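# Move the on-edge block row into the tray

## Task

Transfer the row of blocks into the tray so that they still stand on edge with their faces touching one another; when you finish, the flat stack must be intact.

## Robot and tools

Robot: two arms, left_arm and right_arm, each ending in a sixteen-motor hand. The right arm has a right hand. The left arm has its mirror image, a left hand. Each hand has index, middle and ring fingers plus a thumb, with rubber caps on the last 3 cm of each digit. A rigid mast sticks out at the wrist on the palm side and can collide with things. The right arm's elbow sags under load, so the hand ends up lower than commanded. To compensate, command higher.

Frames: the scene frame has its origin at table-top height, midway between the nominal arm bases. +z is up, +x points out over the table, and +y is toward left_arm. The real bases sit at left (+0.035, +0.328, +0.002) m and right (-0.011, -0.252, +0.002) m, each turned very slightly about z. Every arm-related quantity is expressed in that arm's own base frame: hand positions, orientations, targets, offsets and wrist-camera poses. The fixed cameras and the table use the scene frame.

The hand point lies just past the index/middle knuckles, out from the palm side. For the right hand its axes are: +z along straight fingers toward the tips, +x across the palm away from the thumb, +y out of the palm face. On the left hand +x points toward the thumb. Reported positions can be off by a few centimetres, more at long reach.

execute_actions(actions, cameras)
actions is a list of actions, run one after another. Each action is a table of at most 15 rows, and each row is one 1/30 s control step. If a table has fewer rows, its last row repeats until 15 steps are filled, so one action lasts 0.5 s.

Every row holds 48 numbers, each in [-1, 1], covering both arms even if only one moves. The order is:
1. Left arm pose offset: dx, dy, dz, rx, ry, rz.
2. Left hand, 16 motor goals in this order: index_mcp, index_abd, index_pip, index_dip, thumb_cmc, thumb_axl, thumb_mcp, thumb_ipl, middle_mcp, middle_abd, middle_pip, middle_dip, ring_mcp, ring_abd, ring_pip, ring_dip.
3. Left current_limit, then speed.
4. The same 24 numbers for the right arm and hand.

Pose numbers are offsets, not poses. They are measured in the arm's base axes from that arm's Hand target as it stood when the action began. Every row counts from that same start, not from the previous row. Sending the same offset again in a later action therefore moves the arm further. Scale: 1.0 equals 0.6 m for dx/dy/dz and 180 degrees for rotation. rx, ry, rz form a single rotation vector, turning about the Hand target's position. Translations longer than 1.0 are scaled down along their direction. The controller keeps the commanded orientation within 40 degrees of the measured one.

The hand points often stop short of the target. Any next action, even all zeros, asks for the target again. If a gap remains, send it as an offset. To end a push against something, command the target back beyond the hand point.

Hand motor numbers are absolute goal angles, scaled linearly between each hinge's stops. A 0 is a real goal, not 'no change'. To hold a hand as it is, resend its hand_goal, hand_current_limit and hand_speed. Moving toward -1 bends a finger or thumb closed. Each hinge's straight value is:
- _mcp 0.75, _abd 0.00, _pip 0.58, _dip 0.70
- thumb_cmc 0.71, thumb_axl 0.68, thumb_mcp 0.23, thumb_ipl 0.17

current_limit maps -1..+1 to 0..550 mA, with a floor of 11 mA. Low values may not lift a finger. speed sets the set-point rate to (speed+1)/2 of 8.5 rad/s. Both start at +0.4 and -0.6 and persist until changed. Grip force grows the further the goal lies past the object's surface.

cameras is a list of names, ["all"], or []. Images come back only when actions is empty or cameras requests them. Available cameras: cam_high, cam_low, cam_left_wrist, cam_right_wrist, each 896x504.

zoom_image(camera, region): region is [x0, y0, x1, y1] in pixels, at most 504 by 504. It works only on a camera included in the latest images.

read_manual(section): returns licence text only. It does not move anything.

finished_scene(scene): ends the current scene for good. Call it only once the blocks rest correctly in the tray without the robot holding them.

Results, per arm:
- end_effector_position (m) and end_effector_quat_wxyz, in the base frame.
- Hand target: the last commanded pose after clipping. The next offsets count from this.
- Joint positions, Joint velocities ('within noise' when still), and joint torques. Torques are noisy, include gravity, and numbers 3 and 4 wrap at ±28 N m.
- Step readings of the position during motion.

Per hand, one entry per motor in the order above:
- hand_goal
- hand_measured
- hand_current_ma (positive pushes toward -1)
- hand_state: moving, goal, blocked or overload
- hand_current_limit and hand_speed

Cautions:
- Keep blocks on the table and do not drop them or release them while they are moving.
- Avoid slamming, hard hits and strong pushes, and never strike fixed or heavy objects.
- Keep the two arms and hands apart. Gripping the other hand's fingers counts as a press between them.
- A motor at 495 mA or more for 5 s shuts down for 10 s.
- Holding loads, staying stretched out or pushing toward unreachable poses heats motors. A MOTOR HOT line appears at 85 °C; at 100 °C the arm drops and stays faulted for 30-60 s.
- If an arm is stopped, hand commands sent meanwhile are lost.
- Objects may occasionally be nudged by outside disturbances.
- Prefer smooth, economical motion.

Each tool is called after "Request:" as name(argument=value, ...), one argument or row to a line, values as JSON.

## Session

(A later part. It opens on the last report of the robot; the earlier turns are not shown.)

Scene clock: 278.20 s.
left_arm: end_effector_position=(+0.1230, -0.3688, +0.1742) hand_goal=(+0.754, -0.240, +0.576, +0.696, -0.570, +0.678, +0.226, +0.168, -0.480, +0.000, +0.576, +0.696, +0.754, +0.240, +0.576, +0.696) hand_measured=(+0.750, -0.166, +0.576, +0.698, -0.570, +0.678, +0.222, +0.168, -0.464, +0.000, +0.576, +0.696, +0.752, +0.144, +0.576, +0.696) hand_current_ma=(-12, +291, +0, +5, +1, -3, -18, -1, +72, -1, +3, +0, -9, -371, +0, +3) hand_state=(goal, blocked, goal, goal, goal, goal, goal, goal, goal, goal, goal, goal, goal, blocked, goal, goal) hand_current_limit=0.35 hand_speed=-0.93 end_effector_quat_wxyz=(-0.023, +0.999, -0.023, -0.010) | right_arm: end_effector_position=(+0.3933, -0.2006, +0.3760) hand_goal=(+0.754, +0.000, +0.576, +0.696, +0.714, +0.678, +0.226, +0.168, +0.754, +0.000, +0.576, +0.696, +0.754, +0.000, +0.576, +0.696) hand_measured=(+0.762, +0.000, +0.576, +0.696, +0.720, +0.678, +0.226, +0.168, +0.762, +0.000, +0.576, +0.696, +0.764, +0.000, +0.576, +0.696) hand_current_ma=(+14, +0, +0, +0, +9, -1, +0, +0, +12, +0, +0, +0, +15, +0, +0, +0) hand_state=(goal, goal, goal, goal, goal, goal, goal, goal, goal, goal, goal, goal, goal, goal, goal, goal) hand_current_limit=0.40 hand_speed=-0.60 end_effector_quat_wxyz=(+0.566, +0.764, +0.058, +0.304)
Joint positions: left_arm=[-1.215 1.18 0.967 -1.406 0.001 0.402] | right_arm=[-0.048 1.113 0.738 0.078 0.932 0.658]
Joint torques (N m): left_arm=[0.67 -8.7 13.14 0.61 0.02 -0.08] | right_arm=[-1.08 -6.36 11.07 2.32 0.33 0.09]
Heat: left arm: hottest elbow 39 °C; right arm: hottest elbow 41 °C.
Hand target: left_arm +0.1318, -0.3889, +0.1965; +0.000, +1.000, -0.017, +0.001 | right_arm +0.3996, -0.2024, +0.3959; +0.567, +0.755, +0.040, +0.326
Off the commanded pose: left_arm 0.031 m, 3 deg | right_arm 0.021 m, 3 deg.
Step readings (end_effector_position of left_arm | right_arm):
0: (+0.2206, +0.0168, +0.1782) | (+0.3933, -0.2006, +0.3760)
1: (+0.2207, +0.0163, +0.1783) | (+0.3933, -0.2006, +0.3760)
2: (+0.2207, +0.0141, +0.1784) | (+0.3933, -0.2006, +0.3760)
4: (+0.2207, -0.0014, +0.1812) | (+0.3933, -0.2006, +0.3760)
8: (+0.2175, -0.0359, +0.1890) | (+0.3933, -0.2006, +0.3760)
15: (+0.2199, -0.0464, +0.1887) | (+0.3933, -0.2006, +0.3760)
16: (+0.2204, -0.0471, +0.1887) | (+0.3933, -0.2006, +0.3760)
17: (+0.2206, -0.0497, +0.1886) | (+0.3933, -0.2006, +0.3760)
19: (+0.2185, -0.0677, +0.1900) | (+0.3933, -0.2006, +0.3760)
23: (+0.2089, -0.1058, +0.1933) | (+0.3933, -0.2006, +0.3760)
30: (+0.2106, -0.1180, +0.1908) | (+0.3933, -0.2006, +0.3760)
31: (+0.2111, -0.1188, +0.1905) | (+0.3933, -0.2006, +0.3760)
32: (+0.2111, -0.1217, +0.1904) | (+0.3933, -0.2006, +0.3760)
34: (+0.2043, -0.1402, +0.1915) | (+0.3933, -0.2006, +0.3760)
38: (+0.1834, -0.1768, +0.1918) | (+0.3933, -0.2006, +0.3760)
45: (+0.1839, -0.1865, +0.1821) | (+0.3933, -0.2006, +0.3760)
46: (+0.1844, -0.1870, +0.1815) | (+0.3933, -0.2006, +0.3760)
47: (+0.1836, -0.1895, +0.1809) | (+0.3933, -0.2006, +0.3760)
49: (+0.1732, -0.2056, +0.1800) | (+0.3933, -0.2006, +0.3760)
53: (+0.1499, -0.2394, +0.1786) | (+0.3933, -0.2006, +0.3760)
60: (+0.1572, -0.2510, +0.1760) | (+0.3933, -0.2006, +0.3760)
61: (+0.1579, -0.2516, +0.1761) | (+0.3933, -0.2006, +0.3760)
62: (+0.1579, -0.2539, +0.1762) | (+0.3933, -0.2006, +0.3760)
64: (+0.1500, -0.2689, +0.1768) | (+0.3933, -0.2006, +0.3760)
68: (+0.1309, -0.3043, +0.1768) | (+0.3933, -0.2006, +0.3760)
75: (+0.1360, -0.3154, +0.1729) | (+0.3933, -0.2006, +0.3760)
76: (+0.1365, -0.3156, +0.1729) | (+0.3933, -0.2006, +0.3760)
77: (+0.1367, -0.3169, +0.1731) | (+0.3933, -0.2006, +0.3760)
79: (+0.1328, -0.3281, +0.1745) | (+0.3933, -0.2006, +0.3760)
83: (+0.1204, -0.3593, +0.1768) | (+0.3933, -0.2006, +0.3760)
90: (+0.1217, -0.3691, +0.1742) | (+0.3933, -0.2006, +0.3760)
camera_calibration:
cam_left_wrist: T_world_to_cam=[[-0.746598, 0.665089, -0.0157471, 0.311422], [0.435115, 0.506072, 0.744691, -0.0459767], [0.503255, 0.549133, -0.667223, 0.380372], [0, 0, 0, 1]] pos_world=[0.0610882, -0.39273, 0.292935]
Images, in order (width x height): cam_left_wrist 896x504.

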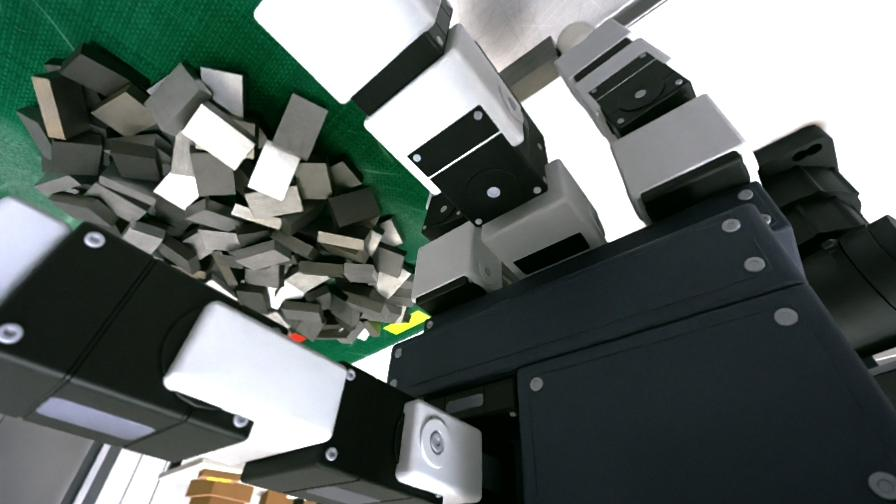

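Request:
execute_actions(
  actions=[
    [[-0.014,-0.05,0.005,0,0,0,0.754,-0.24,0.576,0.696,-0.57,0.678,0.226,0.168,-0.48,0,0.576,0.696,0.754,0.24,0.576,0.696,0.35,-0.93,0,0,0,0,0,0,0.754,0,0.576,0.696,0.714,0.678,0.226,0.168,0.754,0,0.576,0.696,0.754,0,0.576,0.696,0.4,-0.6]],
    [[-0.001,0.0255,-0.075,0,0,0,0.754,-0.24,0.576,0.696,-0.57,0.678,0.226,0.168,-0.48,0,0.576,0.696,0.754,0.24,0.576,0.696,0.35,-0.93,0,0,0,0,0,0,0.754,0,0.576,0.696,0.714,0.678,0.226,0.168,0.754,0,0.576,0.696,0.754,0,0.576,0.696,0.4,-0.6]],
  ],
  cameras=["cam_left_wrist"],
)

Request:
zoom_image(
  camera="cam_left_wrist",
  region=[460, 0, 620, 140],
)

Scene clock: 279.77 s.
left_arm: end_effector_position=(+0.1183, -0.4030, +0.1568) hand_goal=(+0.754, -0.240, +0.576, +0.696, -0.570, +0.678, +0.226, +0.168, -0.480, +0.000, +0.576, +0.696, +0.754, +0.240, +0.576, +0.696) hand_measured=(+0.752, -0.166, +0.576, +0.698, -0.570, +0.678, +0.222, +0.168, -0.464, +0.000, +0.576, +0.696, +0.752, +0.144, +0.576, +0.696) hand_current_ma=(-8, +291, +0, +5, +1, -3, -18, -1, +72, -1, +3, +0, -7, -371, +0, +3) hand_state=(goal, blocked, goal, goal, goal, goal, goal, goal, goal, goal, goal, goal, goal, blocked, goal, goal) hand_current_limit=0.35 hand_speed=-0.93 end_effector_quat_wxyz=(-0.001, +1.000, -0.023, +0.000) | right_arm: end_effector_position=(+0.3933, -0.2006, +0.3760) hand_goal=(+0.754, +0.000, +0.576, +0.696, +0.714, +0.678, +0.226, +0.168, +0.754, +0.000, +0.576, +0.696, +0.754, +0.000, +0.576, +0.696) hand_measured=(+0.762, +0.000, +0.576, +0.696, +0.720, +0.678, +0.226, +0.168, +0.762, +0.000, +0.576, +0.696, +0.764, +0.000, +0.576, +0.696) hand_current_ma=(+14, +0, +0, +0, +9, -1, +0, +0, +12, +0, +0, +0, +15, +0, +0, +0) hand_state=(goal, goal, goal, goal, goal, goal, goal, goal, goal, goal, goal, goal, goal, goal, goal, goal) hand_current_limit=0.40 hand_speed=-0.60 end_effector_quat_wxyz=(+0.566, +0.764, +0.058, +0.304)
Joint positions: left_arm=[-1.265 1.248 0.965 -1.29 0 0.352] | right_arm=[-0.048 1.113 0.738 0.078 0.932 0.658]
Joint torques (N m): left_arm=[1.14 -10.05 8.4 1.07 0 -0.04] | right_arm=[-1.08 -6.42 11.07 2.29 0.33 0.09]
Heat: left arm: hottest elbow 39 °C; right arm: hottest elbow 41 °C.
Hand target: left_arm +0.1228, -0.4035, +0.1544; +0.000, +1.000, -0.017, +0.001 | right_arm +0.3996, -0.2024, +0.3959; +0.567, +0.755, +0.040, +0.326
Off the commanded pose: left_arm 0.005 m, 1 deg | right_arm 0.021 m, 3 deg.
Step readings (end_effector_position of left_arm | right_arm):
0: (+0.1230, -0.3688, +0.1742) | (+0.3933, -0.2006, +0.3760)
1: (+0.1232, -0.3691, +0.1744) | (+0.3933, -0.2006, +0.3760)
2: (+0.1233, -0.3701, +0.1746) | (+0.3933, -0.2006, +0.3760)
4: (+0.1227, -0.3769, +0.1763) | (+0.3933, -0.2006, +0.3760)
8: (+0.1183, -0.3939, +0.1793) | (+0.3933, -0.2006, +0.3760)
15: (+0.1167, -0.3987, +0.1786) | (+0.3933, -0.2006, +0.3760)
16: (+0.1169, -0.3989, +0.1786) | (+0.3933, -0.2006, +0.3760)
17: (+0.1174, -0.4005, +0.1792) | (+0.3933, -0.2006, +0.3760)
19: (+0.1193, -0.4065, +0.1786) | (+0.3933, -0.2006, +0.3760)
23: (+0.1194, -0.4068, +0.1663) | (+0.3933, -0.2006, +0.3760)
30: (+0.1180, -0.4021, +0.1564) | (+0.3933, -0.2006, +0.3760)
camera_calibration:
cam_left_wrist: T_world_to_cam=[[-0.745634, 0.663849, -0.0577427, 0.336396], [0.422463, 0.53796, 0.729468, 0.00307661], [0.51532, 0.519522, -0.681573, 0.378831], [0, 0, 0, 1]] pos_world=[0.0543098, -0.421783, 0.275381]
Images, in order (width x height): cam_left_wrist 896x504.

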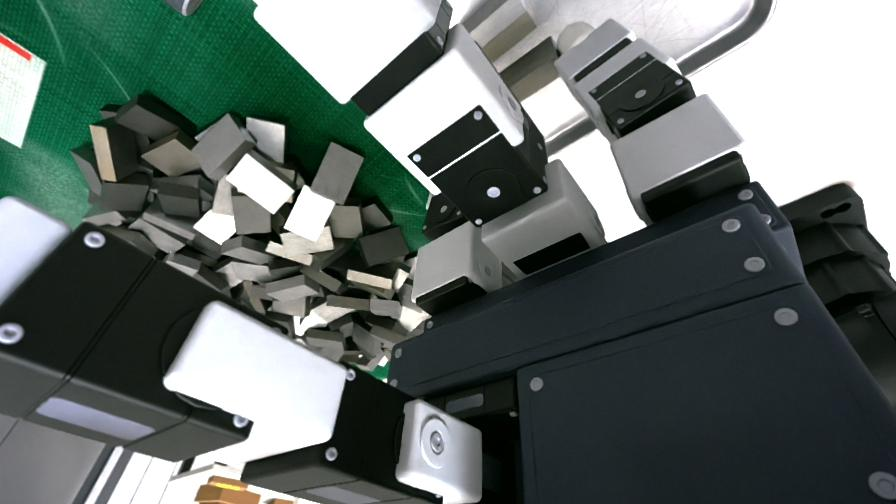

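Scaled by 3.150.

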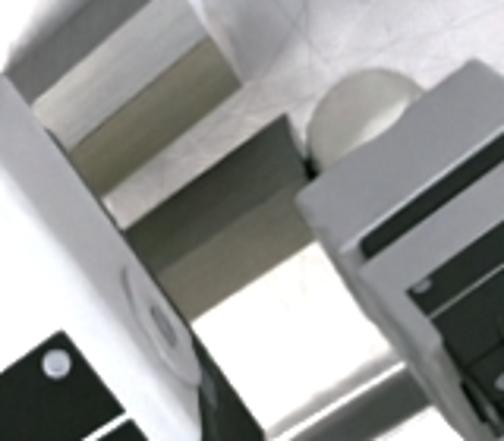

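Request:
execute_actions(
  actions=[
    [[0.0055,0.0,-0.04,0,0,0.005,0.754,-0.24,0.576,0.696,-0.57,0.678,0.226,0.168,-0.48,0,0.576,0.696,0.754,0.24,0.576,0.696,0.35,-0.93,0,0,0,0,0,0,0.754,0,0.576,0.696,0.714,0.678,0.226,0.168,0.754,0,0.576,0.696,0.754,0,0.576,0.696,0.4,-0.6]],
    [[0,0,-0.018,0,0,0,0.754,-0.24,0.576,0.696,-0.57,0.678,0.226,0.168,-0.48,0,0.576,0.696,0.754,0.24,0.576,0.696,0.35,-0.93,0,0,0,0,0,0,0.754,0,0.576,0.696,0.714,0.678,0.226,0.168,0.754,0,0.576,0.696,0.754,0,0.576,0.696,0.4,-0.6]],
  ],
  cameras=["cam_left_wrist"],
)

Request:
zoom_image(
  camera="cam_left_wrist",
  region=[460, 0, 620, 140],
)

Scene clock: 281.30 s.
left_arm: end_effector_position=(+0.1211, -0.4046, +0.1257) hand_goal=(+0.754, -0.240, +0.576, +0.696, -0.570, +0.678, +0.226, +0.168, -0.480, +0.000, +0.576, +0.696, +0.754, +0.240, +0.576, +0.696) hand_measured=(+0.752, -0.166, +0.576, +0.698, -0.570, +0.678, +0.222, +0.168, -0.464, +0.000, +0.576, +0.696, +0.752, +0.144, +0.576, +0.696) hand_current_ma=(-7, +291, +0, +5, +1, -3, -18, -1, +72, -1, +3, +0, -6, -371, +0, +3) hand_state=(goal, blocked, goal, goal, goal, goal, goal, goal, goal, goal, goal, goal, goal, blocked, goal, goal) hand_current_limit=0.35 hand_speed=-0.93 end_effector_quat_wxyz=(+0.003, +1.000, -0.020, +0.001) | right_arm: end_effector_position=(+0.3933, -0.2006, +0.3760) hand_goal=(+0.754, +0.000, +0.576, +0.696, +0.714, +0.678, +0.226, +0.168, +0.754, +0.000, +0.576, +0.696, +0.754, +0.000, +0.576, +0.696) hand_measured=(+0.762, +0.000, +0.576, +0.696, +0.720, +0.678, +0.226, +0.168, +0.762, +0.000, +0.576, +0.696, +0.764, +0.000, +0.576, +0.696) hand_current_ma=(+14, +0, +0, +0, +9, -1, +0, +0, +12, +0, +0, +0, +15, +0, +0, +0) hand_state=(goal, goal, goal, goal, goal, goal, goal, goal, goal, goal, goal, goal, goal, goal, goal, goal) hand_current_limit=0.40 hand_speed=-0.60 end_effector_quat_wxyz=(+0.566, +0.764, +0.058, +0.304)
Joint positions: left_arm=[-1.26 1.278 0.902 -1.188 0 0.349] | right_arm=[-0.048 1.113 0.738 0.078 0.932 0.658]
Joint torques (N m): left_arm=[1.32 -9.64 7.91 1.05 0.02 -0.11] | right_arm=[-1.03 -6.53 11.06 2.3 0.34 0.09]
Heat: left arm: hottest elbow 39 °C; right arm: hottest elbow 41 °C.
Hand target: left_arm +0.1262, -0.4037, +0.1196; +0.000, +1.000, -0.009, +0.001 | right_arm +0.3996, -0.2024, +0.3959; +0.567, +0.755, +0.040, +0.326
Off the commanded pose: left_arm 0.008 m, 1 deg | right_arm 0.021 m, 3 deg.
Step readings (end_effector_position of left_arm | right_arm):
0: (+0.1183, -0.4031, +0.1568) | (+0.3933, -0.2006, +0.3760)
1: (+0.1184, -0.4033, +0.1569) | (+0.3933, -0.2006, +0.3760)
2: (+0.1187, -0.4038, +0.1562) | (+0.3933, -0.2006, +0.3760)
4: (+0.1197, -0.4053, +0.1528) | (+0.3933, -0.2006, +0.3760)
8: (+0.1200, -0.4033, +0.1413) | (+0.3933, -0.2006, +0.3760)
15: (+0.1206, -0.4033, +0.1347) | (+0.3933, -0.2006, +0.3760)
16: (+0.1207, -0.4036, +0.1348) | (+0.3933, -0.2006, +0.3760)
17: (+0.1209, -0.4041, +0.1348) | (+0.3933, -0.2006, +0.3760)
19: (+0.1212, -0.4051, +0.1337) | (+0.3933, -0.2006, +0.3760)
23: (+0.1211, -0.4046, +0.1289) | (+0.3933, -0.2006, +0.3760)
30: (+0.1210, -0.4043, +0.1256) | (+0.3933, -0.2006, +0.3760)
camera_calibration:
cam_left_wrist: T_world_to_cam=[[-0.75051, 0.657589, -0.0656546, 0.336699], [0.416274, 0.547567, 0.725869, 0.0304557], [0.513274, 0.517442, -0.684692, 0.356761], [0, 0, 0, 1]] pos_world=[0.0569024, -0.422689, 0.24427]
Images, in order (width x height): cam_left_wrist 896x504.

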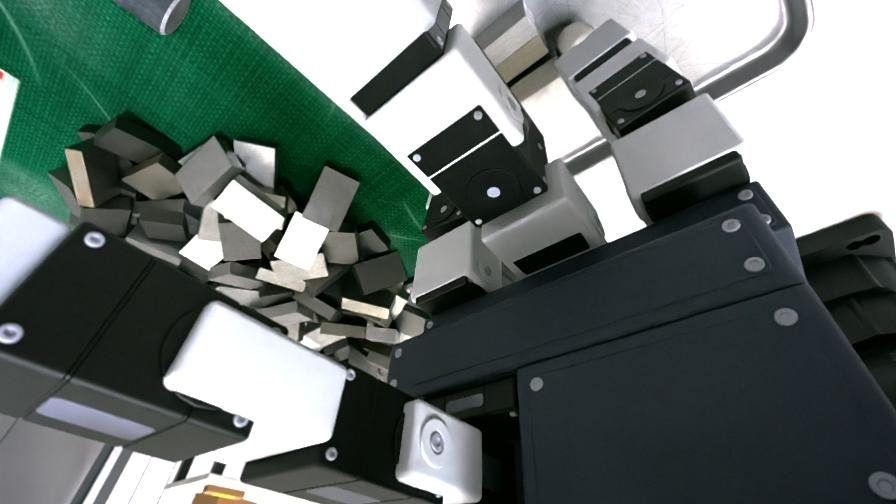

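Scaled by 3.150.

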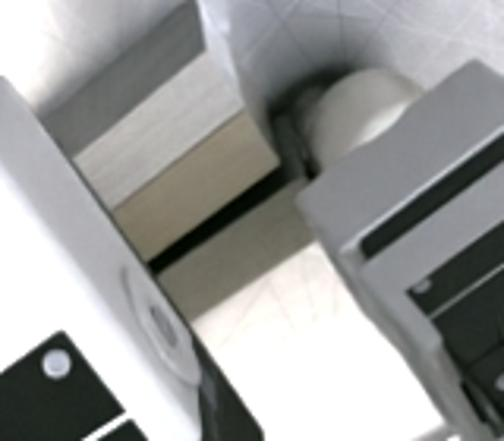

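Request:
execute_actions(
  actions=[
    [[0.003,-0.02,0.024,-0.004,0,0,0.754,-0.24,0.576,0.696,-0.57,0.678,0.226,0.168,-0.48,0,0.576,0.696,0.754,0.24,0.576,0.696,0.35,-0.93,0,0,0,0,0,0,0.754,0,0.576,0.696,0.714,0.678,0.226,0.168,0.754,0,0.576,0.696,0.754,0,0.576,0.696,0.4,-0.6]],
    [[0.001,-0.0215,0.023,-0.006,0,0,0.754,-0.24,0.576,0.696,-0.57,0.678,0.226,0.168,-0.48,0,0.576,0.696,0.754,0.24,0.576,0.696,0.35,-0.93,0,0,0,0,0,0,0.754,0,0.576,0.696,0.714,0.678,0.226,0.168,0.754,0,0.576,0.696,0.754,0,0.576,0.696,0.4,-0.6]],
  ],
)

Scene clock: 283.23 s.
left_arm: end_effector_position=(+0.1224, -0.4088, +0.1286) hand_goal=(+0.754, -0.240, +0.576, +0.696, -0.570, +0.678, +0.226, +0.168, -0.480, +0.000, +0.576, +0.696, +0.754, +0.240, +0.576, +0.696) hand_measured=(+0.754, -0.166, +0.576, +0.698, -0.570, +0.678, +0.222, +0.168, -0.464, +0.000, +0.576, +0.696, +0.754, +0.144, +0.576, +0.696) hand_current_ma=(+1, +291, +1, +5, +1, -3, -18, -1, +72, -1, +3, +0, -2, -371, +0, +3) hand_state=(goal, blocked, goal, goal, goal, goal, goal, goal, goal, goal, goal, goal, goal, blocked, goal, goal) hand_current_limit=0.35 hand_speed=-0.93 end_effector_quat_wxyz=(-0.002, +1.000, -0.014, -0.003) | right_arm: end_effector_position=(+0.3933, -0.2006, +0.3760) hand_goal=(+0.754, +0.000, +0.576, +0.696, +0.714, +0.678, +0.226, +0.168, +0.754, +0.000, +0.576, +0.696, +0.754, +0.000, +0.576, +0.696) hand_measured=(+0.762, +0.000, +0.576, +0.696, +0.720, +0.678, +0.226, +0.168, +0.762, +0.000, +0.576, +0.696, +0.764, +0.000, +0.576, +0.696) hand_current_ma=(+14, +0, +0, +0, +9, -1, +0, +0, +12, +0, +0, +0, +15, +0, +0, +0) hand_state=(goal, goal, goal, goal, goal, goal, goal, goal, goal, goal, goal, goal, goal, goal, goal, goal) hand_current_limit=0.40 hand_speed=-0.60 end_effector_quat_wxyz=(+0.566, +0.764, +0.058, +0.304)
Joint positions: left_arm=[-1.26 1.294 0.928 -1.21 0.006 0.339] | right_arm=[-0.048 1.113 0.738 0.078 0.932 0.658]
Joint torques (N m): left_arm=[0.85 -9.88 12.71 0.32 0.22 -0.11] | right_arm=[-0.97 -6.42 11.07 2.28 0.34 0.08]
Heat: left arm: hottest elbow 39 °C; right arm: hottest elbow 41 °C.
Hand target: left_arm +0.1285, -0.4286, +0.1479; +0.016, +1.000, -0.009, +0.001 | right_arm +0.3996, -0.2024, +0.3959; +0.567, +0.755, +0.040, +0.326
Off the commanded pose: left_arm 0.028 m, 2 deg | right_arm 0.021 m, 3 deg.
Step readings (end_effector_position of left_arm | right_arm):
0: (+0.1211, -0.4046, +0.1257) | (+0.3933, -0.2006, +0.3760)
1: (+0.1211, -0.4046, +0.1257) | (+0.3933, -0.2006, +0.3760)
2: (+0.1211, -0.4045, +0.1257) | (+0.3933, -0.2006, +0.3760)
4: (+0.1212, -0.4045, +0.1252) | (+0.3933, -0.2006, +0.3760)
8: (+0.1212, -0.4042, +0.1232) | (+0.3933, -0.2006, +0.3760)
15: (+0.1212, -0.4039, +0.1226) | (+0.3933, -0.2006, +0.3760)
16: (+0.1212, -0.4039, +0.1226) | (+0.3933, -0.2006, +0.3760)
17: (+0.1212, -0.4039, +0.1227) | (+0.3933, -0.2006, +0.3760)
19: (+0.1208, -0.4038, +0.1232) | (+0.3933, -0.2006, +0.3760)
23: (+0.1218, -0.4074, +0.1269) | (+0.3933, -0.2006, +0.3760)
30: (+0.1224, -0.4090, +0.1291) | (+0.3933, -0.2006, +0.3760)

Request:
execute_actions(
  actions=[
    [[-0.001,0.027,-0.02,0.0035,0,0,0.754,-0.24,0.576,0.696,-0.57,0.678,0.226,0.168,-0.48,0,0.576,0.696,0.754,0.24,0.576,0.696,0.35,-0.93,0,0,0,0,0,0,0.754,0,0.576,0.696,0.714,0.678,0.226,0.168,0.754,0,0.576,0.696,0.754,0,0.576,0.696,0.4,-0.6]],
    [[-0.001,0.012,-0.0215,0.0015,0,0,0.754,-0.24,0.576,0.696,-0.57,0.678,0.226,0.168,-0.48,0,0.576,0.696,0.754,0.24,0.576,0.696,0.35,-0.93,0,0,0,0,0,0,0.754,0,0.576,0.696,0.714,0.678,0.226,0.168,0.754,0,0.576,0.696,0.754,0,0.576,0.696,0.4,-0.6]],
  ],
  cameras=["cam_left_wrist"],
)

Request:
zoom_image(
  camera="cam_left_wrist",
  region=[460, 0, 620, 140],
)

Scene clock: 284.80 s.
left_arm: end_effector_position=(+0.1237, -0.4067, +0.1231) hand_goal=(+0.754, -0.240, +0.576, +0.696, -0.570, +0.678, +0.226, +0.168, -0.480, +0.000, +0.576, +0.696, +0.754, +0.240, +0.576, +0.696) hand_measured=(+0.754, -0.166, +0.578, +0.698, -0.570, +0.678, +0.222, +0.168, -0.464, +0.000, +0.576, +0.696, +0.754, +0.144, +0.576, +0.696) hand_current_ma=(+3, +291, +4, +5, +1, -3, -18, -1, +72, -1, +3, +0, +2, -371, +3, +3) hand_state=(goal, blocked, goal, goal, goal, goal, goal, goal, goal, goal, goal, goal, goal, blocked, goal, goal) hand_current_limit=0.35 hand_speed=-0.93 end_effector_quat_wxyz=(+0.003, +1.000, -0.012, -0.001) | right_arm: end_effector_position=(+0.3933, -0.2006, +0.3760) hand_goal=(+0.754, +0.000, +0.576, +0.696, +0.714, +0.678, +0.226, +0.168, +0.754, +0.000, +0.576, +0.696, +0.754, +0.000, +0.576, +0.696) hand_measured=(+0.762, +0.000, +0.576, +0.696, +0.720, +0.678, +0.226, +0.168, +0.762, +0.000, +0.576, +0.696, +0.764, +0.000, +0.576, +0.696) hand_current_ma=(+14, +0, +0, +0, +9, -1, +0, +0, +12, +0, +0, +0, +15, +0, +0, +0) hand_state=(goal, goal, goal, goal, goal, goal, goal, goal, goal, goal, goal, goal, goal, goal, goal, goal) hand_current_limit=0.40 hand_speed=-0.60 end_effector_quat_wxyz=(+0.566, +0.764, +0.058, +0.304)
Joint positions: left_arm=[-1.256 1.29 0.906 -1.182 0.005 0.339] | right_arm=[-0.048 1.113 0.738 0.078 0.932 0.658]
Joint torques (N m): left_arm=[1.49 -11.22 7.54 1.13 0.04 0.05] | right_arm=[-1.08 -6.48 11.06 2.28 0.34 0.08]
Heat: left arm: hottest elbow 39 °C; right arm: hottest elbow 41 °C.
Hand target: left_arm +0.1272, -0.4051, +0.1229; +0.008, +1.000, -0.009, +0.001 | right_arm +0.3996, -0.2024, +0.3959; +0.567, +0.755, +0.040, +0.326
Off the commanded pose: left_arm 0.004 m, 1 deg | right_arm 0.021 m, 3 deg.
Step readings (end_effector_position of left_arm | right_arm):
0: (+0.1224, -0.4088, +0.1286) | (+0.3933, -0.2006, +0.3760)
1: (+0.1224, -0.4088, +0.1286) | (+0.3933, -0.2006, +0.3760)
2: (+0.1224, -0.4088, +0.1286) | (+0.3933, -0.2006, +0.3760)
4: (+0.1224, -0.4088, +0.1286) | (+0.3933, -0.2006, +0.3760)
8: (+0.1224, -0.4088, +0.1286) | (+0.3933, -0.2006, +0.3760)
15: (+0.1224, -0.4088, +0.1286) | (+0.3933, -0.2006, +0.3760)
16: (+0.1225, -0.4088, +0.1286) | (+0.3933, -0.2006, +0.3760)
17: (+0.1227, -0.4088, +0.1285) | (+0.3933, -0.2006, +0.3760)
19: (+0.1233, -0.4086, +0.1273) | (+0.3933, -0.2006, +0.3760)
23: (+0.1235, -0.4064, +0.1225) | (+0.3933, -0.2006, +0.3760)
30: (+0.1237, -0.4067, +0.1231) | (+0.3933, -0.2006, +0.3760)
camera_calibration:
cam_left_wrist: T_world_to_cam=[[-0.760293, 0.646689, -0.0612283, 0.336207], [0.412026, 0.552973, 0.724193, 0.0353511], [0.502185, 0.525371, -0.686873, 0.359578], [0, 0, 0, 1]] pos_world=[0.0604755, -0.425881, 0.241969]
Images, in order (width x height): cam_left_wrist 896x504.

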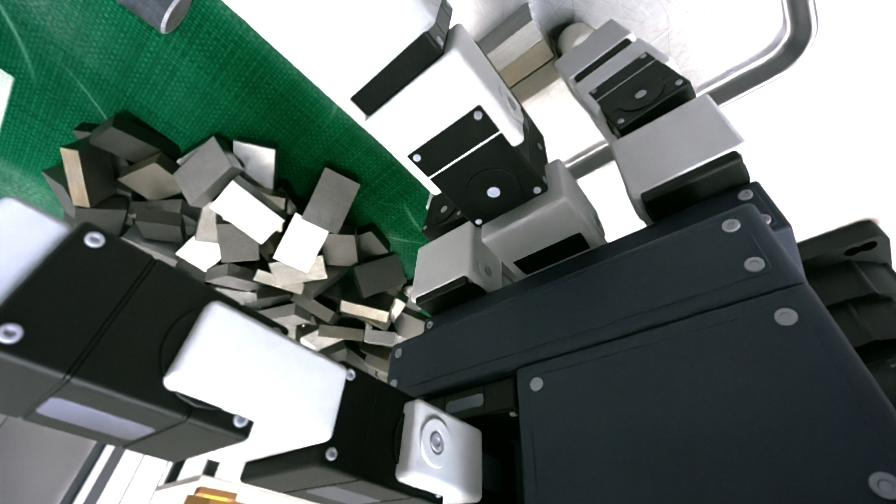

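Scaled by 3.150.

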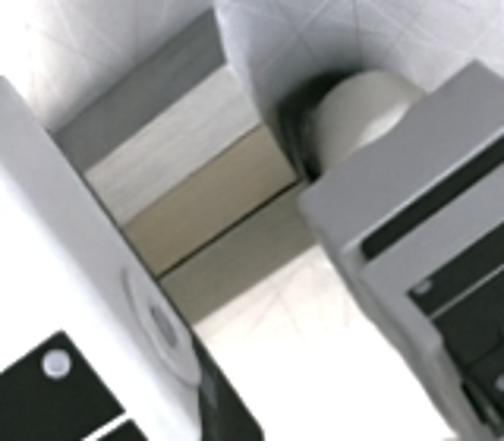

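Request:
execute_actions(
  actions=[
    [[0,0,0,0,0,0,0.754,-0.15,0.576,0.696,-0.57,0.678,0.226,0.168,-0.48,0,0.576,0.696,0.754,0.13,0.576,0.696,0.3,-0.95,0,0,0,0,0,0,0.754,0,0.576,0.696,0.714,0.678,0.226,0.168,0.754,0,0.576,0.696,0.754,0,0.576,0.696,0.4,-0.6]],
    [[0,0,0,0,0,0,0.754,-0.12,0.576,0.696,-0.57,0.678,0.226,0.168,-0.48,0,0.576,0.696,0.754,0.11,0.576,0.696,0.3,-0.95,0,0,0,0,0,0,0.754,0,0.576,0.696,0.714,0.678,0.226,0.168,0.754,0,0.576,0.696,0.754,0,0.576,0.696,0.4,-0.6]],
    [[0.0076,-0.0263,0.0575,-0.016,-0.0046,0,0.754,-0.09,0.576,0.696,-0.57,0.678,0.226,0.168,-0.48,0,0.576,0.696,0.754,0.08,0.576,0.696,0.3,-0.95,0,0,0,0,0,0,0.754,0,0.576,0.696,0.714,0.678,0.226,0.168,0.754,0,0.576,0.696,0.754,0,0.576,0.696,0.4,-0.6]],
    [[0.0008,-0.002,0.02,-0.0015,-0.0005,0,0.754,-0.08,0.576,0.696,-0.57,0.678,0.226,0.168,-0.48,0,0.576,0.696,0.754,0.07,0.576,0.696,0.3,-0.9,0,0,0,0,0,0,0.754,0,0.576,0.696,0.714,0.678,0.226,0.168,0.754,0,0.576,0.696,0.754,0,0.576,0.696,0.4,-0.6]],
    [[0.0008,0.005,0.04,0,0,0,0.754,-0.08,0.576,0.696,-0.57,0.678,0.226,0.168,-0.48,0,0.576,0.696,0.754,0.07,0.576,0.696,0.3,-0.9,0,0,0,0,0,0,0.754,0,0.576,0.696,0.714,0.678,0.226,0.168,0.754,0,0.576,0.696,0.754,0,0.576,0.696,0.4,-0.6]],
  ],
  cameras=["cam_left_wrist"],
)

Request:
zoom_image(
  camera="cam_left_wrist",
  region=[460, 0, 620, 140],
)

Scene clock: 287.90 s.
left_arm: end_effector_position=(+0.1254, -0.4068, +0.1722) hand_goal=(+0.754, -0.080, +0.576, +0.696, -0.570, +0.678, +0.226, +0.168, -0.480, +0.000, +0.576, +0.696, +0.754, +0.070, +0.576, +0.696) hand_measured=(+0.754, -0.082, +0.578, +0.698, -0.570, +0.678, +0.222, +0.168, -0.464, +0.000, +0.576, +0.696, +0.754, +0.074, +0.576, +0.696) hand_current_ma=(+2, -9, +4, +5, +1, -3, -18, -1, +72, -1, +3, +0, +1, +10, +3, +3) hand_state=(goal, goal, goal, goal, goal, goal, goal, goal, goal, goal, goal, goal, goal, goal, goal, goal) hand_current_limit=0.30 hand_speed=-0.90 end_effector_quat_wxyz=(+0.018, +1.000, -0.011, +0.004) | right_arm: end_effector_position=(+0.3933, -0.2006, +0.3760) hand_goal=(+0.754, +0.000, +0.576, +0.696, +0.714, +0.678, +0.226, +0.168, +0.754, +0.000, +0.576, +0.696, +0.754, +0.000, +0.576, +0.696) hand_measured=(+0.762, +0.000, +0.576, +0.696, +0.720, +0.678, +0.226, +0.168, +0.762, +0.000, +0.576, +0.696, +0.764, +0.000, +0.576, +0.696) hand_current_ma=(+14, +0, +0, +0, +9, -1, +0, +0, +12, +0, +0, +0, +15, +0, +0, +0) hand_state=(goal, goal, goal, goal, goal, goal, goal, goal, goal, goal, goal, goal, goal, goal, goal, goal) hand_current_limit=0.40 hand_speed=-0.60 end_effector_quat_wxyz=(+0.566, +0.764, +0.058, +0.304)
Joint positions: left_arm=[-1.253 1.229 0.981 -1.287 0.004 0.339] | right_arm=[-0.048 1.113 0.738 0.078 0.932 0.658]
Joint torques (N m): left_arm=[1.55 -10.23 12.44 0.24 0.14 0.08] | right_arm=[-0.91 -6.48 11.07 2.29 0.33 0.08]
Heat: left arm: hottest elbow 39 °C; right arm: hottest elbow 41 °C.
Hand target: left_arm +0.1328, -0.4191, +0.1934; +0.035, +0.999, -0.009, +0.009 | right_arm +0.3996, -0.2024, +0.3959; +0.567, +0.755, +0.040, +0.326
Off the commanded pose: left_arm 0.026 m, 2 deg | right_arm 0.021 m, 3 deg.
Step readings (end_effector_position of left_arm | right_arm):
0: (+0.1237, -0.4067, +0.1231) | (+0.3933, -0.2006, +0.3760)
1: (+0.1237, -0.4067, +0.1231) | (+0.3933, -0.2006, +0.3760)
2: (+0.1237, -0.4067, +0.1231) | (+0.3933, -0.2006, +0.3760)
4: (+0.1237, -0.4067, +0.1231) | (+0.3933, -0.2006, +0.3760)
8: (+0.1237, -0.4067, +0.1231) | (+0.3933, -0.2006, +0.3760)
15: (+0.1237, -0.4067, +0.1231) | (+0.3933, -0.2006, +0.3760)
16: (+0.1237, -0.4067, +0.1231) | (+0.3933, -0.2006, +0.3760)
17: (+0.1239, -0.4069, +0.1231) | (+0.3933, -0.2006, +0.3760)
19: (+0.1240, -0.4072, +0.1233) | (+0.3933, -0.2006, +0.3760)
23: (+0.1240, -0.4073, +0.1233) | (+0.3933, -0.2006, +0.3760)
30: (+0.1240, -0.4074, +0.1233) | (+0.3933, -0.2006, +0.3760)
31: (+0.1240, -0.4074, +0.1233) | (+0.3933, -0.2006, +0.3760)
32: (+0.1240, -0.4074, +0.1236) | (+0.3933, -0.2006, +0.3760)
34: (+0.1240, -0.4073, +0.1253) | (+0.3933, -0.2006, +0.3760)
38: (+0.1235, -0.4057, +0.1305) | (+0.3933, -0.2006, +0.3760)
45: (+0.1233, -0.4053, +0.1332) | (+0.3933, -0.2006, +0.3760)
46: (+0.1234, -0.4055, +0.1335) | (+0.3933, -0.2006, +0.3760)
47: (+0.1234, -0.4055, +0.1341) | (+0.3933, -0.2006, +0.3760)
49: (+0.1234, -0.4053, +0.1358) | (+0.3933, -0.2006, +0.3760)
53: (+0.1239, -0.4071, +0.1421) | (+0.3933, -0.2006, +0.3760)
60: (+0.1244, -0.4085, +0.1462) | (+0.3933, -0.2006, +0.3760)
61: (+0.1243, -0.4082, +0.1461) | (+0.3933, -0.2006, +0.3760)
62: (+0.1242, -0.4073, +0.1465) | (+0.3933, -0.2006, +0.3760)
64: (+0.1236, -0.4050, +0.1490) | (+0.3933, -0.2006, +0.3760)
68: (+0.1245, -0.4051, +0.1622) | (+0.3933, -0.2006, +0.3760)
75: (+0.1256, -0.4074, +0.1725) | (+0.3933, -0.2006, +0.3760)
camera_calibration:
cam_left_wrist: T_world_to_cam=[[-0.761765, 0.641848, -0.0880077, 0.343379], [0.402839, 0.575668, 0.711566, 0.0117609], [0.507381, 0.506593, -0.697085, 0.386008], [0, 0, 0, 1]] pos_world=[0.0609833, -0.422717, 0.290932]
Images, in order (width x height): cam_left_wrist 896x504.

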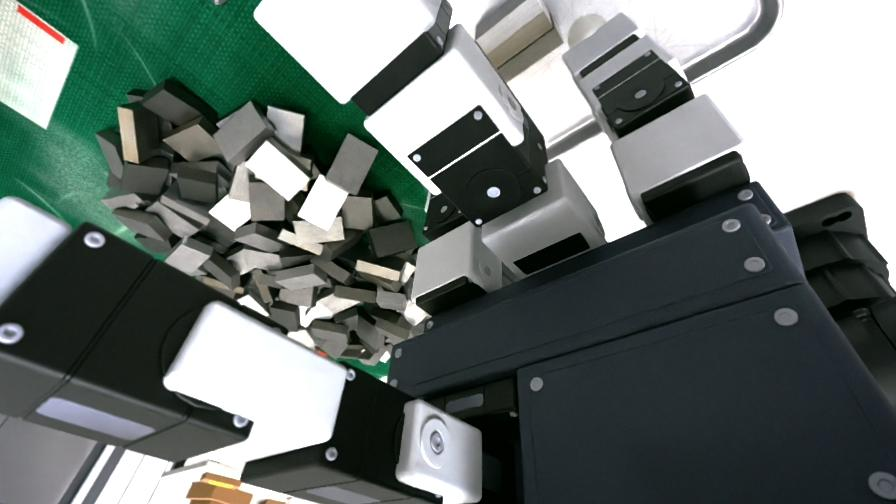

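Scaled by 3.150.

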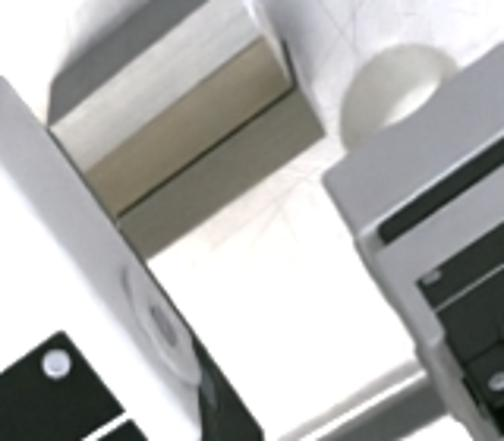

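Request:
execute_actions(
  actions=[
    [[0.025,0.155,0.01,0.0225,0.005,0.0094,0.754,-0.05,0.576,0.696,-0.57,0.678,0.226,0.168,-0.48,0,0.576,0.696,0.754,0.05,0.576,0.696,0.3,-0.9,0,0,0,0,0,0,0.754,0,0.576,0.696,0.714,0.678,0.226,0.168,0.754,0,0.576,0.696,0.754,0,0.576,0.696,0.4,-0.6]],
    [[0.044,0.143,0.005,0,0,0.0094,0.754,-0.05,0.576,0.696,-0.57,0.678,0.226,0.168,-0.48,0,0.576,0.696,0.754,0.05,0.576,0.696,0.3,-0.9,0,0,0,0,0,0,0.754,0,0.576,0.696,0.714,0.678,0.226,0.168,0.754,0,0.576,0.696,0.754,0,0.576,0.696,0.4,-0.6]],
    [[0.0406,0.143,0,0,0,0.0094,0.754,-0.05,0.576,0.696,-0.57,0.678,0.226,0.168,-0.48,0,0.576,0.696,0.754,0.05,0.576,0.696,0.3,-0.9,0,0,0,0,0,0,0.754,0,0.576,0.696,0.714,0.678,0.226,0.168,0.754,0,0.576,0.696,0.754,0,0.576,0.696,0.4,-0.6]],
    [[0.0289,0.151,0,0,0,0.0094,0.754,-0.05,0.576,0.696,-0.57,0.678,0.226,0.168,-0.48,0,0.576,0.696,0.754,0.05,0.576,0.696,0.3,-0.9,0,0,0,0,0,0,0.754,0,0.576,0.696,0.714,0.678,0.226,0.168,0.754,0,0.576,0.696,0.754,0,0.576,0.696,0.4,-0.6]],
    [[0,0.1293,-0.035,0,0,0.0094,0.754,-0.05,0.576,0.696,-0.57,0.678,0.226,0.168,-0.48,0,0.576,0.696,0.754,0.05,0.576,0.696,0.3,-0.9,0,0,0,0,0,0,0.754,0,0.576,0.696,0.714,0.678,0.226,0.168,0.754,0,0.576,0.696,0.754,0,0.576,0.696,0.4,-0.6]],
    [[0,0,-0.0258,0,0,0,0.754,-0.05,0.576,0.696,-0.57,0.678,0.226,0.168,-0.48,0,0.576,0.696,0.754,0.05,0.576,0.696,0.3,-0.9,0,0,0,0,0,0,0.754,0,0.576,0.696,0.714,0.678,0.226,0.168,0.754,0,0.576,0.696,0.754,0,0.576,0.696,0.4,-0.6]],
  ],
  cameras=["cam_left_wrist"],
)

Request:
zoom_image(
  camera="cam_left_wrist",
  region=[460, 0, 620, 140],
)

Scene clock: 291.67 s.
left_arm: end_effector_position=(+0.2168, +0.0126, +0.1709) hand_goal=(+0.754, -0.050, +0.576, +0.696, -0.570, +0.678, +0.226, +0.168, -0.480, +0.000, +0.576, +0.696, +0.754, +0.050, +0.576, +0.696) hand_measured=(+0.752, -0.052, +0.576, +0.698, -0.570, +0.678, +0.222, +0.168, -0.464, +0.000, +0.576, +0.696, +0.752, +0.052, +0.576, +0.696) hand_current_ma=(-10, -7, +1, +5, -3, -3, -18, -1, +69, -2, +3, +0, -9, +4, +2, +3) hand_state=(goal, goal, goal, goal, goal, goal, goal, goal, goal, goal, goal, goal, goal, goal, goal, goal) hand_current_limit=0.30 hand_speed=-0.90 end_effector_quat_wxyz=(-0.003, +0.998, +0.067, +0.005) | right_arm: end_effector_position=(+0.3933, -0.2006, +0.3760) hand_goal=(+0.754, +0.000, +0.576, +0.696, +0.714, +0.678, +0.226, +0.168, +0.754, +0.000, +0.576, +0.696, +0.754, +0.000, +0.576, +0.696) hand_measured=(+0.762, +0.000, +0.576, +0.696, +0.720, +0.678, +0.226, +0.168, +0.762, +0.000, +0.576, +0.696, +0.764, +0.000, +0.576, +0.696) hand_current_ma=(+14, +0, +0, +0, +9, -1, +0, +0, +12, +0, +0, +0, +15, +0, +0, +0) hand_state=(goal, goal, goal, goal, goal, goal, goal, goal, goal, goal, goal, goal, goal, goal, goal, goal) hand_current_limit=0.40 hand_speed=-0.60 end_effector_quat_wxyz=(+0.566, +0.764, +0.058, +0.304)
Joint positions: left_arm=[0.475 0.85 0.742 -1.451 -0.001 1.911] | right_arm=[-0.048 1.113 0.738 0.078 0.932 0.658]
Joint torques (N m): left_arm=[1.38 -3.6 8.01 0.7 0.39 0.16] | right_arm=[-0.97 -6.48 11.08 2.29 0.33 0.08]
Heat: left arm: hottest elbow 39 °C; right arm: hottest elbow 41 °C.
Hand target: left_arm +0.2159, +0.0137, +0.1659; +0.000, +0.998, +0.065, +0.002 | right_arm +0.3996, -0.2024, +0.3959; +0.567, +0.755, +0.040, +0.326
Off the commanded pose: left_arm 0.005 m, 1 deg | right_arm 0.021 m, 3 deg.
Step readings (end_effector_position of left_arm | right_arm):
0: (+0.1254, -0.4068, +0.1722) | (+0.3933, -0.2006, +0.3760)
1: (+0.1256, -0.4064, +0.1723) | (+0.3933, -0.2006, +0.3760)
2: (+0.1262, -0.4034, +0.1730) | (+0.3933, -0.2006, +0.3760)
4: (+0.1312, -0.3895, +0.1773) | (+0.3933, -0.2006, +0.3760)
8: (+0.1471, -0.3503, +0.1954) | (+0.3933, -0.2006, +0.3760)
15: (+0.1502, -0.3326, +0.2086) | (+0.3933, -0.2006, +0.3760)
16: (+0.1499, -0.3316, +0.2076) | (+0.3933, -0.2006, +0.3760)
17: (+0.1500, -0.3276, +0.2057) | (+0.3933, -0.2006, +0.3760)
19: (+0.1561, -0.3095, +0.2002) | (+0.3933, -0.2006, +0.3760)
23: (+0.1724, -0.2612, +0.1970) | (+0.3933, -0.2006, +0.3760)
30: (+0.1784, -0.2439, +0.2060) | (+0.3933, -0.2006, +0.3760)
31: (+0.1783, -0.2430, +0.2058) | (+0.3933, -0.2006, +0.3760)
32: (+0.1792, -0.2394, +0.2054) | (+0.3933, -0.2006, +0.3760)
34: (+0.1863, -0.2209, +0.2026) | (+0.3933, -0.2006, +0.3760)
38: (+0.2005, -0.1746, +0.2016) | (+0.3933, -0.2006, +0.3760)
45: (+0.2046, -0.1557, +0.2054) | (+0.3933, -0.2006, +0.3760)
46: (+0.2044, -0.1546, +0.2054) | (+0.3933, -0.2006, +0.3760)
47: (+0.2051, -0.1502, +0.2051) | (+0.3933, -0.2006, +0.3760)
49: (+0.2115, -0.1296, +0.2040) | (+0.3933, -0.2006, +0.3760)
53: (+0.2223, -0.0820, +0.2037) | (+0.3933, -0.2006, +0.3760)
60: (+0.2184, -0.0631, +0.2036) | (+0.3933, -0.2006, +0.3760)
61: (+0.2177, -0.0624, +0.2031) | (+0.3933, -0.2006, +0.3760)
62: (+0.2174, -0.0583, +0.2020) | (+0.3933, -0.2006, +0.3760)
64: (+0.2193, -0.0394, +0.1987) | (+0.3933, -0.2006, +0.3760)
68: (+0.2198, +0.0017, +0.1905) | (+0.3933, -0.2006, +0.3760)
75: (+0.2194, +0.0140, +0.1855) | (+0.3933, -0.2006, +0.3760)
76: (+0.2192, +0.0139, +0.1852) | (+0.3933, -0.2006, +0.3760)
77: (+0.2193, +0.0138, +0.1844) | (+0.3933, -0.2006, +0.3760)
79: (+0.2193, +0.0139, +0.1812) | (+0.3933, -0.2006, +0.3760)
83: (+0.2169, +0.0126, +0.1732) | (+0.3933, -0.2006, +0.3760)
90: (+0.2169, +0.0125, +0.1709) | (+0.3933, -0.2006, +0.3760)
camera_calibration:
cam_left_wrist: T_world_to_cam=[[-0.852582, 0.518551, -0.0648701, 0.161067], [0.310261, 0.602146, 0.735635, -0.250006], [0.420525, 0.607063, -0.674265, 0.139899], [0, 0, 0, 1]] pos_world=[0.156059, -0.0179084, 0.288691]
Images, in order (width x height): cam_left_wrist 896x504.

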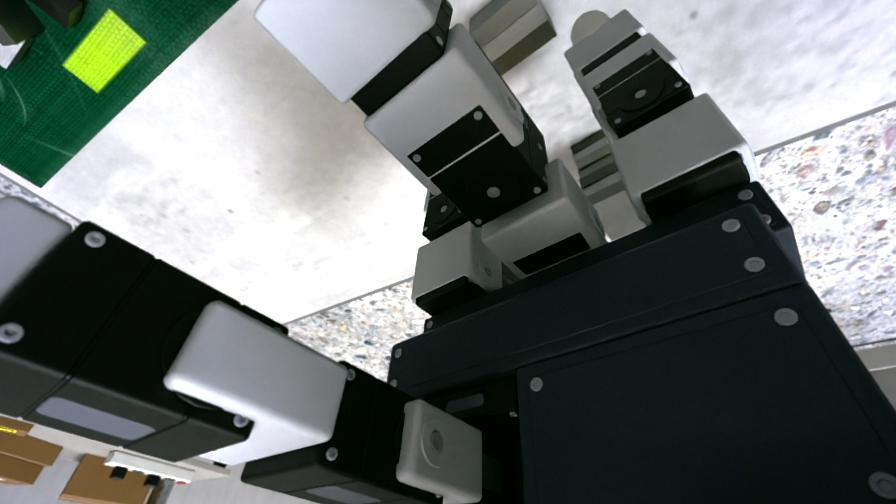

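Scaled by 3.150.

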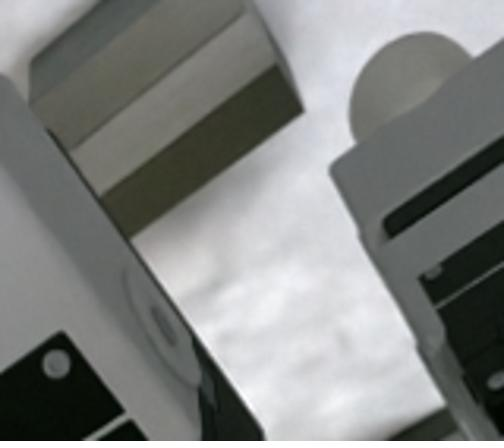

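Request:
execute_actions(
  actions=[
    [[0,0.0,-0.042,0,0,0,0.754,-0.05,0.576,0.696,-0.57,0.678,0.226,0.168,-0.48,0,0.576,0.696,0.754,0.05,0.576,0.696,0.3,-0.9,0,0,0,0,0,0,0.754,0,0.576,0.696,0.714,0.678,0.226,0.168,0.754,0,0.576,0.696,0.754,0,0.576,0.696,0.4,-0.6]],
    [[0,0.0,-0.037,0,0,0,0.754,-0.05,0.576,0.696,-0.57,0.678,0.226,0.168,-0.48,0,0.576,0.696,0.754,0.05,0.576,0.696,0.3,-0.9,0,0,0,0,0,0,0.754,0,0.576,0.696,0.714,0.678,0.226,0.168,0.754,0,0.576,0.696,0.754,0,0.576,0.696,0.4,-0.6]],
    [[0,0.0,0,0,0,0,0.754,-0.24,0.576,0.696,-0.57,0.678,0.226,0.168,-0.48,0,0.576,0.696,0.754,0.24,0.576,0.696,0.3,-0.92,0,0,0,0,0,0,0.754,0,0.576,0.696,0.714,0.678,0.226,0.168,0.754,0,0.576,0.696,0.754,0,0.576,0.696,0.4,-0.6]],
    [[0,0.0,0,0,0,0,0.754,-0.24,0.576,0.696,-0.57,0.678,0.226,0.168,-0.48,0,0.576,0.696,0.754,0.24,0.576,0.696,0.35,-0.92,0,0,0,0,0,0,0.754,0,0.576,0.696,0.714,0.678,0.226,0.168,0.754,0,0.576,0.696,0.754,0,0.576,0.696,0.4,-0.6]],
  ],
  cameras=["cam_left_wrist"],
)

Request:
zoom_image(
  camera="cam_left_wrist",
  region=[460, 0, 620, 140],
)

Scene clock: 294.20 s.
left_arm: end_effector_position=(+0.2171, +0.0130, +0.1230) hand_goal=(+0.754, -0.240, +0.576, +0.696, -0.570, +0.678, +0.226, +0.168, -0.480, +0.000, +0.576, +0.696, +0.754, +0.240, +0.576, +0.696) hand_measured=(+0.752, -0.166, +0.576, +0.698, -0.570, +0.678, +0.222, +0.168, -0.464, +0.000, +0.576, +0.696, +0.752, +0.142, +0.576, +0.696) hand_current_ma=(-10, +292, +1, +5, -3, -3, -18, -1, +69, -2, +3, +0, -9, -371, +2, +3) hand_state=(goal, blocked, goal, goal, goal, goal, goal, goal, goal, goal, goal, goal, goal, blocked, goal, goal) hand_current_limit=0.35 hand_speed=-0.92 end_effector_quat_wxyz=(-0.002, +0.998, +0.067, +0.005) | right_arm: end_effector_position=(+0.3933, -0.2006, +0.3760) hand_goal=(+0.754, +0.000, +0.576, +0.696, +0.714, +0.678, +0.226, +0.168, +0.754, +0.000, +0.576, +0.696, +0.754, +0.000, +0.576, +0.696) hand_measured=(+0.762, +0.000, +0.576, +0.696, +0.720, +0.678, +0.226, +0.168, +0.762, +0.000, +0.576, +0.696, +0.764, +0.000, +0.576, +0.696) hand_current_ma=(+14, +0, +0, +0, +9, -1, +0, +0, +12, +0, +0, +0, +15, +0, +0, +0) hand_state=(goal, goal, goal, goal, goal, goal, goal, goal, goal, goal, goal, goal, goal, goal, goal, goal) hand_current_limit=0.40 hand_speed=-0.60 end_effector_quat_wxyz=(+0.566, +0.764, +0.058, +0.304)
Joint positions: left_arm=[0.476 0.882 0.63 -1.308 -0.001 1.913] | right_arm=[-0.048 1.113 0.738 0.078 0.932 0.658]
Joint torques (N m): left_arm=[1.38 -3.66 7.9 0.72 0.37 0.14] | right_arm=[-1.03 -6.48 11.07 2.32 0.33 0.08]
Heat: left arm: hottest elbow 39 °C; right arm: hottest elbow 41 °C.
Hand target: left_arm +0.2158, +0.0137, +0.1185; +0.000, +0.998, +0.065, +0.002 | right_arm +0.3996, -0.2024, +0.3959; +0.567, +0.755, +0.040, +0.326
Off the commanded pose: left_arm 0.005 m, 1 deg | right_arm 0.021 m, 3 deg.
Step readings (end_effector_position of left_arm | right_arm):
0: (+0.2168, +0.0126, +0.1709) | (+0.3933, -0.2006, +0.3760)
1: (+0.2168, +0.0126, +0.1706) | (+0.3933, -0.2006, +0.3760)
2: (+0.2174, +0.0128, +0.1693) | (+0.3933, -0.2006, +0.3760)
4: (+0.2181, +0.0134, +0.1629) | (+0.3933, -0.2006, +0.3760)
8: (+0.2149, +0.0117, +0.1493) | (+0.3933, -0.2006, +0.3760)
15: (+0.2165, +0.0125, +0.1452) | (+0.3933, -0.2006, +0.3760)
16: (+0.2167, +0.0127, +0.1451) | (+0.3933, -0.2006, +0.3760)
17: (+0.2174, +0.0130, +0.1441) | (+0.3933, -0.2006, +0.3760)
19: (+0.2183, +0.0136, +0.1389) | (+0.3933, -0.2006, +0.3760)
23: (+0.2156, +0.0122, +0.1270) | (+0.3933, -0.2006, +0.3760)
30: (+0.2168, +0.0128, +0.1231) | (+0.3933, -0.2006, +0.3760)
31: (+0.2170, +0.0129, +0.1231) | (+0.3933, -0.2006, +0.3760)
32: (+0.2170, +0.0129, +0.1231) | (+0.3933, -0.2006, +0.3760)
34: (+0.2171, +0.0130, +0.1231) | (+0.3933, -0.2006, +0.3760)
38: (+0.2171, +0.0130, +0.1231) | (+0.3933, -0.2006, +0.3760)
45: (+0.2171, +0.0130, +0.1230) | (+0.3933, -0.2006, +0.3760)
46: (+0.2171, +0.0130, +0.1230) | (+0.3933, -0.2006, +0.3760)
47: (+0.2171, +0.0130, +0.1230) | (+0.3933, -0.2006, +0.3760)
49: (+0.2171, +0.0130, +0.1230) | (+0.3933, -0.2006, +0.3760)
53: (+0.2171, +0.0130, +0.1230) | (+0.3933, -0.2006, +0.3760)
60: (+0.2171, +0.0130, +0.1230) | (+0.3933, -0.2006, +0.3760)
camera_calibration:
cam_left_wrist: T_world_to_cam=[[-0.852237, 0.519154, -0.0645838, 0.157844], [0.31136, 0.602541, 0.734847, -0.215137], [0.420413, 0.606155, -0.675151, 0.107387], [0, 0, 0, 1]] pos_world=[0.156359, -0.0174097, 0.240789]
Images, in order (width x height): cam_left_wrist 896x504.

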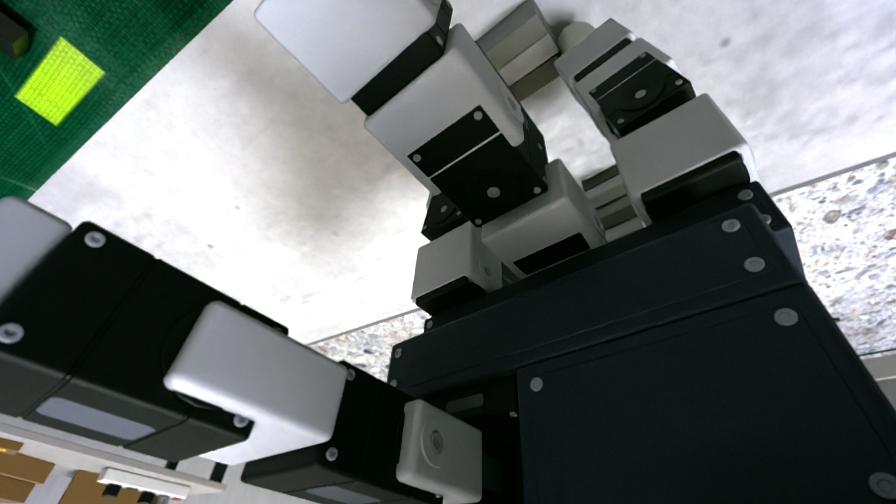

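Scaled by 3.150.

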